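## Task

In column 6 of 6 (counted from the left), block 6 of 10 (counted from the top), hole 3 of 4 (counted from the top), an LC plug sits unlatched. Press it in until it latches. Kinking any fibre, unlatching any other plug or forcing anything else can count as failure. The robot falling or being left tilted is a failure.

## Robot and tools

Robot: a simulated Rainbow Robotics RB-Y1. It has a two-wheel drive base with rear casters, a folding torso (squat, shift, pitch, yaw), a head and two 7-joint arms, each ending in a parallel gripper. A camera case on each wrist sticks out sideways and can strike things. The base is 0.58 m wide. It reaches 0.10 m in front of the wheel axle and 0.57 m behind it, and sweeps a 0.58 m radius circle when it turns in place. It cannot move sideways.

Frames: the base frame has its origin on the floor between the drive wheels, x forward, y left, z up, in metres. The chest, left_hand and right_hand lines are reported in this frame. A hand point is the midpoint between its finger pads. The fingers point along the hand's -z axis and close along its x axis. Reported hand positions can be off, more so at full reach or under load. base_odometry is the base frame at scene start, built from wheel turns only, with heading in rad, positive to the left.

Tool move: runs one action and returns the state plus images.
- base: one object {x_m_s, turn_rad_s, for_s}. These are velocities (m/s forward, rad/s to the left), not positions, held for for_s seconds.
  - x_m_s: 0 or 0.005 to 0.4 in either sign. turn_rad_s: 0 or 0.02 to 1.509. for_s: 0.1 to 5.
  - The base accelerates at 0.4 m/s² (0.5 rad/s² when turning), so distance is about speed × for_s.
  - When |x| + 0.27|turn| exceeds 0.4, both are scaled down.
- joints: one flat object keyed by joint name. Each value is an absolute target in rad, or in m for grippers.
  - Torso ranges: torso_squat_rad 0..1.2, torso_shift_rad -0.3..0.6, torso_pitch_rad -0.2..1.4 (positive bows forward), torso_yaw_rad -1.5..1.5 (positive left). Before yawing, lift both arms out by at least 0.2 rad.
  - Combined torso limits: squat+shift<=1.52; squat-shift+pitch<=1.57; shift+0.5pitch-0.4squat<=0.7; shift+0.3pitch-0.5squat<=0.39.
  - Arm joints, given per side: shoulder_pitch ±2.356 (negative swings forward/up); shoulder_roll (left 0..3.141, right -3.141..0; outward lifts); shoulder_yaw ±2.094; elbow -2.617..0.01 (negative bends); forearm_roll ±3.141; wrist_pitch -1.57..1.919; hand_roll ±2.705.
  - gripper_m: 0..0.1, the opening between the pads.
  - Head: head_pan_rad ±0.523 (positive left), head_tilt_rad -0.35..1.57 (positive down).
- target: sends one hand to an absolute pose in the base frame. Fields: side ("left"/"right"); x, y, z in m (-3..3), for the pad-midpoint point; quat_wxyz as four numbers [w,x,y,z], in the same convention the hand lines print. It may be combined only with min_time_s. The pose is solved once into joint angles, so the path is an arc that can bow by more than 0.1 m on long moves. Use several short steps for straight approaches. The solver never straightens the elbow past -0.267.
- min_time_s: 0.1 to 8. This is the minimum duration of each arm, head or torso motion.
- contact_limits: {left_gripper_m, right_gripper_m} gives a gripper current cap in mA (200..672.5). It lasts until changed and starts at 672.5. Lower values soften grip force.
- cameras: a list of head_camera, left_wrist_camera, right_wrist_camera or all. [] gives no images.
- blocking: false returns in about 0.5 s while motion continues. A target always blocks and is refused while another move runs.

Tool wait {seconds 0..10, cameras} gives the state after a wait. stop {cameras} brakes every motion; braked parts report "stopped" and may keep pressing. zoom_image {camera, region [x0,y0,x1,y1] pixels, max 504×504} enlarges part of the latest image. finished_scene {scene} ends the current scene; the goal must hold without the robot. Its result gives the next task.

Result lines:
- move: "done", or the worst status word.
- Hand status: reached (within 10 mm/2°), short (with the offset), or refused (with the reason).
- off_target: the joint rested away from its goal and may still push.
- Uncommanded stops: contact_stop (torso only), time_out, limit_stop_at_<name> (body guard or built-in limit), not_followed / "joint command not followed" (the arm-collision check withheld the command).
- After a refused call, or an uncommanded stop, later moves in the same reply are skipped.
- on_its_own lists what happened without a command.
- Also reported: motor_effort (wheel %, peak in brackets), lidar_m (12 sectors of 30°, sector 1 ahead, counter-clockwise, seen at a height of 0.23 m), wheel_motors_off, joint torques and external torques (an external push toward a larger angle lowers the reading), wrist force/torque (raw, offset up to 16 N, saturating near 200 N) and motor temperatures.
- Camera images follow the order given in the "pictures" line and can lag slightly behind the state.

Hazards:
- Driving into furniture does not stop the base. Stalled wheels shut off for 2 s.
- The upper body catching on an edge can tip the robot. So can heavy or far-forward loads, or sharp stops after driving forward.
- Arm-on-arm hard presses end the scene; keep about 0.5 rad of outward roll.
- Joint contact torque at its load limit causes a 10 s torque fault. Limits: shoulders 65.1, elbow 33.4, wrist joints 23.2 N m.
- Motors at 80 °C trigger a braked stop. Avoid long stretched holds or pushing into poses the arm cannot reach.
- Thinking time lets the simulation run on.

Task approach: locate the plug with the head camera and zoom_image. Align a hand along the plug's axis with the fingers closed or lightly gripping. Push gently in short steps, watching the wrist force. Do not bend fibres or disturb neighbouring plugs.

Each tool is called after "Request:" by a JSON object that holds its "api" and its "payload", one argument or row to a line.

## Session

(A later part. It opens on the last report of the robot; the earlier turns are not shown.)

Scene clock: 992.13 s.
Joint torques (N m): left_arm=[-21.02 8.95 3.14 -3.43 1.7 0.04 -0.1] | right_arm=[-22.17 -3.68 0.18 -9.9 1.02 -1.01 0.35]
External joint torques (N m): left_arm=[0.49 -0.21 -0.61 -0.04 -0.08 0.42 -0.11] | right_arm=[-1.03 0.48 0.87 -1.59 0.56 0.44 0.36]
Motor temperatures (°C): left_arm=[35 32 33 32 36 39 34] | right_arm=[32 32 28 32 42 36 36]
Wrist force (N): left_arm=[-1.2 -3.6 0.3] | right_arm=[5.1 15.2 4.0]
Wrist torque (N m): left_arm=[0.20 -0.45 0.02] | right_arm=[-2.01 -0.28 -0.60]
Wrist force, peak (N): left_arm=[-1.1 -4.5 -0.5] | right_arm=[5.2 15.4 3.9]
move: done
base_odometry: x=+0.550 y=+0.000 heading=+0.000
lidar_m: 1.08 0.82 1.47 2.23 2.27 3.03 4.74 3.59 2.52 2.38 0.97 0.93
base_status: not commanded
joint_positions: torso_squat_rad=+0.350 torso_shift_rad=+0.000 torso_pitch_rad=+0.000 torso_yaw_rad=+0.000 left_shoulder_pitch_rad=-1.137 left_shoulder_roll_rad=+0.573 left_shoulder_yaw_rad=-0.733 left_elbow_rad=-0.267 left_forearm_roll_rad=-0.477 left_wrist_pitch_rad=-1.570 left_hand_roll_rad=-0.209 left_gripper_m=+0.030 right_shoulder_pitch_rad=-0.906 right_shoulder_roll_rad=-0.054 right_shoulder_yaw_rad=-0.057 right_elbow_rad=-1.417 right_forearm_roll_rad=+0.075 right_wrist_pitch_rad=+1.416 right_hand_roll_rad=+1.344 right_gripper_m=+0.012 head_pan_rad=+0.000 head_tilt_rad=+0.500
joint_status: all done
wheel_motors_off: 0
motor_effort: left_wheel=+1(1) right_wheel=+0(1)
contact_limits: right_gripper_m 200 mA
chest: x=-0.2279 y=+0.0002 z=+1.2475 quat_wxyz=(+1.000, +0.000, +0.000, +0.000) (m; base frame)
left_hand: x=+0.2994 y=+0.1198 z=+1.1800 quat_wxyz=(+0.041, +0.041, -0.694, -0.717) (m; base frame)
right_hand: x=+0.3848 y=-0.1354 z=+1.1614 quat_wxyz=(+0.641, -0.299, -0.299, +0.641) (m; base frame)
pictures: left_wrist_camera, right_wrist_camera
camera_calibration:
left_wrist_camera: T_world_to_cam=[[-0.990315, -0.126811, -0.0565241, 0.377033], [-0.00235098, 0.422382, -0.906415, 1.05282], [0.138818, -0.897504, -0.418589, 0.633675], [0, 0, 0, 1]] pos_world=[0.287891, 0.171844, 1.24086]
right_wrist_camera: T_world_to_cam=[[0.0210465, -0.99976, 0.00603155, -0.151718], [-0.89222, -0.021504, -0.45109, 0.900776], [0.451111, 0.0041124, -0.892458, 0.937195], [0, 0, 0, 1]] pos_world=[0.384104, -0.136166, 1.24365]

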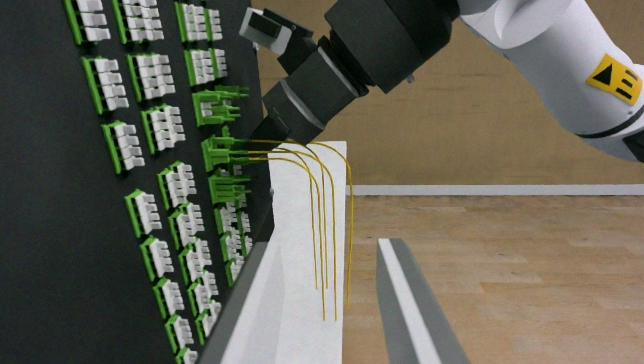

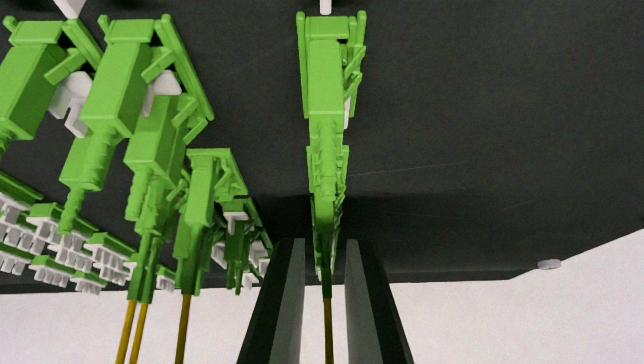

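Request:
{"api": "move", "payload": {
  "target": {"side": "right", "x": 0.366, "y": -0.1353, "z": 1.173, "quat_wxyz": [0.6409, -0.2988, -0.2988, 0.6409]},
  "min_time_s": 1.5,
  "cameras": []
}}

Request:
{"api": "move", "payload": {
  "target": {"side": "right", "x": 0.315, "y": -0.1353, "z": 1.213, "quat_wxyz": [0.6409, -0.2988, -0.2988, 0.6409]},
  "min_time_s": 1.5,
  "cameras": ["left_wrist_camera", "right_wrist_camera"]
}}

Request:
{"api": "zoom_image", "payload": {
  "camera": "right_wrist_camera",
  "region": [290, 80, 370, 180]
}}

Request:
{"api": "zoom_image", "payload": {
  "camera": "left_wrist_camera",
  "region": [190, 100, 290, 190]
}}

Scene clock: 1005.07 s.
Joint torques (N m): left_arm=[-20.53 9.52 3.36 -3.35 1.87 -0.21 -0.18] | right_arm=[-21.31 -3.33 0.11 -9.51 0.95 -1.02 0.44]
External joint torques (N m): left_arm=[0.99 0.35 -0.38 0.04 0.1 0.17 -0.19] | right_arm=[-0.86 0.4 0.79 -1.56 0.51 0.43 0.45]
Motor temperatures (°C): left_arm=[35 32 33 32 36 39 34] | right_arm=[32 32 28 32 42 36 36]
Wrist force (N): left_arm=[-0.6 -3.5 0.2] | right_arm=[5.1 15.4 4.0]
Wrist torque (N m): left_arm=[0.22 -0.34 0.03] | right_arm=[-2.01 -0.29 -0.61]
Wrist force, peak (N): left_arm=[-1.6 -4.4 0.3] | right_arm=[5.3 15.6 4.2]
move: done
base_odometry: x=+0.550 y=+0.000 heading=+0.000
lidar_m: 1.08 0.80 1.48 2.23 2.29 3.03 4.74 3.57 2.52 2.38 0.95 0.93
base_status: not commanded
joint_positions: torso_squat_rad=+0.350 torso_shift_rad=+0.000 torso_pitch_rad=+0.000 torso_yaw_rad=+0.000 left_shoulder_pitch_rad=-1.137 left_shoulder_roll_rad=+0.573 left_shoulder_yaw_rad=-0.733 left_elbow_rad=-0.267 left_forearm_roll_rad=-0.477 left_wrist_pitch_rad=-1.570 left_hand_roll_rad=-0.209 left_gripper_m=+0.030 right_shoulder_pitch_rad=-0.874 right_shoulder_roll_rad=-0.045 right_shoulder_yaw_rad=-0.048 right_elbow_rad=-1.536 right_forearm_roll_rad=+0.082 right_wrist_pitch_rad=+1.505 right_hand_roll_rad=+1.351 right_gripper_m=+0.012 head_pan_rad=+0.000 head_tilt_rad=+0.500
joint_status: all done
wheel_motors_off: 0
motor_effort: left_wheel=+1(1) right_wheel=+1(1)
contact_limits: right_gripper_m 200 mA
chest: x=-0.2279 y=+0.0002 z=+1.2475 quat_wxyz=(+1.000, +0.000, +0.000, +0.000) (m; base frame)
left_hand: x=+0.2994 y=+0.1198 z=+1.1800 quat_wxyz=(+0.041, +0.041, -0.694, -0.717) (m; base frame)
right_hand: x=+0.3661 y=-0.1354 z=+1.1730 quat_wxyz=(+0.641, -0.299, -0.299, +0.641) (m; base frame)
right_hand_status: reached (checked arc, planned for 1.5 s): 0 mm and 0.0 deg off.
pictures: none
No camera images: "cameras" was empty.

Scene clock: 1006.90 s.
Joint torques (N m): left_arm=[-20.83 9.15 3.35 -3.53 1.87 -0.15 -0.08] | right_arm=[-19.25 -2.83 0.07 -7.98 0.88 -1.03 0.3]
External joint torques (N m): left_arm=[0.68 -0.02 -0.39 -0.14 0.1 0.23 -0.09] | right_arm=[-0.41 0.24 0.71 -1.42 0.5 0.42 0.31]
Motor temperatures (°C): left_arm=[35 32 33 32 36 39 34] | right_arm=[32 32 28 32 42 36 36]
Wrist force (N): left_arm=[-1.1 -3.7 -0.1] | right_arm=[5.3 15.3 4.0]
Wrist torque (N m): left_arm=[0.23 -0.40 0.05] | right_arm=[-2.02 -0.28 -0.61]
Wrist force, peak (N): left_arm=[-0.9 -4.4 0.3] | right_arm=[5.5 15.8 3.9]
move: done
base_odometry: x=+0.550 y=+0.000 heading=+0.000
lidar_m: 1.07 0.82 1.47 2.23 2.28 3.02 4.74 3.57 2.52 2.38 0.95 0.93
base_status: not commanded
joint_positions: torso_squat_rad=+0.350 torso_shift_rad=+0.000 torso_pitch_rad=+0.000 torso_yaw_rad=+0.000 left_shoulder_pitch_rad=-1.137 left_shoulder_roll_rad=+0.573 left_shoulder_yaw_rad=-0.733 left_elbow_rad=-0.267 left_forearm_roll_rad=-0.477 left_wrist_pitch_rad=-1.570 left_hand_roll_rad=-0.209 left_gripper_m=+0.030 right_shoulder_pitch_rad=-0.852 right_shoulder_roll_rad=-0.030 right_shoulder_yaw_rad=-0.034 right_elbow_rad=-1.811 right_forearm_roll_rad=+0.098 right_wrist_pitch_rad=+1.757 right_hand_roll_rad=+1.367 right_gripper_m=+0.012 head_pan_rad=+0.000 head_tilt_rad=+0.500
joint_status: all done
wheel_motors_off: 0
motor_effort: left_wheel=+1(1) right_wheel=+0(2)
contact_limits: right_gripper_m 200 mA
chest: x=-0.2279 y=+0.0002 z=+1.2475 quat_wxyz=(+1.000, +0.000, +0.000, +0.000) (m; base frame)
left_hand: x=+0.2994 y=+0.1198 z=+1.1800 quat_wxyz=(+0.041, +0.041, -0.694, -0.717) (m; base frame)
right_hand: x=+0.3151 y=-0.1354 z=+1.2130 quat_wxyz=(+0.641, -0.299, -0.299, +0.641) (m; base frame)
right_hand_status: reached (checked arc, planned for 1.5 s): 0 mm and 0.0 deg off.
pictures: left_wrist_camera, right_wrist_camera
camera_calibration:
left_wrist_camera: T_world_to_cam=[[-0.990315, -0.126811, -0.0565241, 0.377033], [-0.00235098, 0.422382, -0.906415, 1.05282], [0.138818, -0.897504, -0.418589, 0.633675], [0, 0, 0, 1]] pos_world=[0.287891, 0.171844, 1.24086]
right_wrist_camera: T_world_to_cam=[[0.0210451, -0.99976, 0.00603925, -0.150572], [-0.892058, -0.0215048, -0.451409, 0.862184], [0.451431, 0.00411261, -0.892297, 1.01429], [0, 0, 0, 1]] pos_world=[0.314405, -0.136166, 1.29515]

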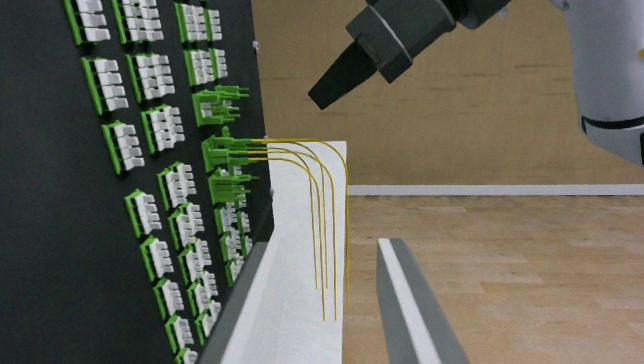

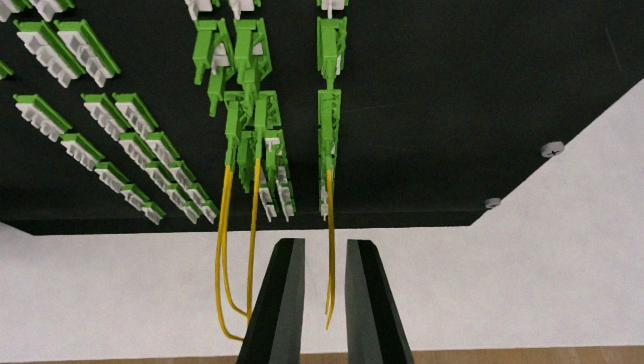

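Scaled by 5.040 from the camera's 644x364 image, which has a finer 1265x715 frame.

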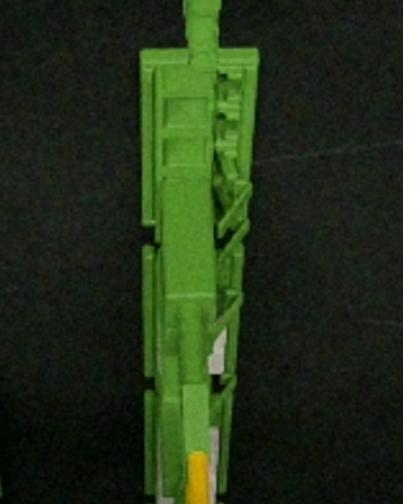

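Scaled by 5.040 from the camera's 644x364 image, which has a finer 1265x715 frame.

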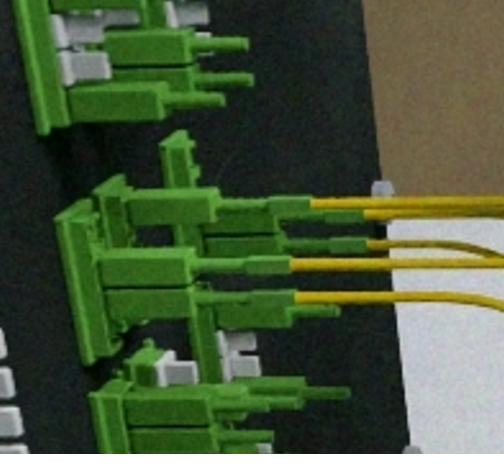

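Request:
{"api": "zoom_image", "payload": {
  "camera": "left_wrist_camera",
  "region": [240, 120, 300, 165]
}}

Scaled by 8.400 from the camera's 644x364 image, which has a finer 1265x715 frame.

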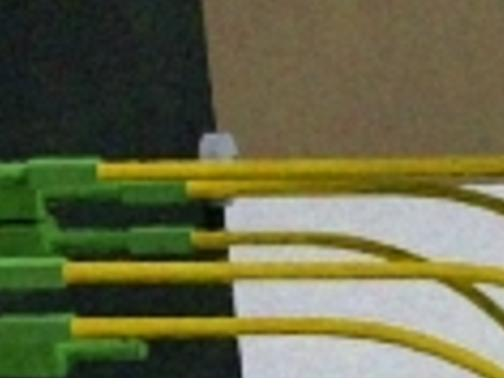

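Request:
{"api": "finished_scene", "payload": {
  "scene": 1
}}

The scene is finished: the task was done.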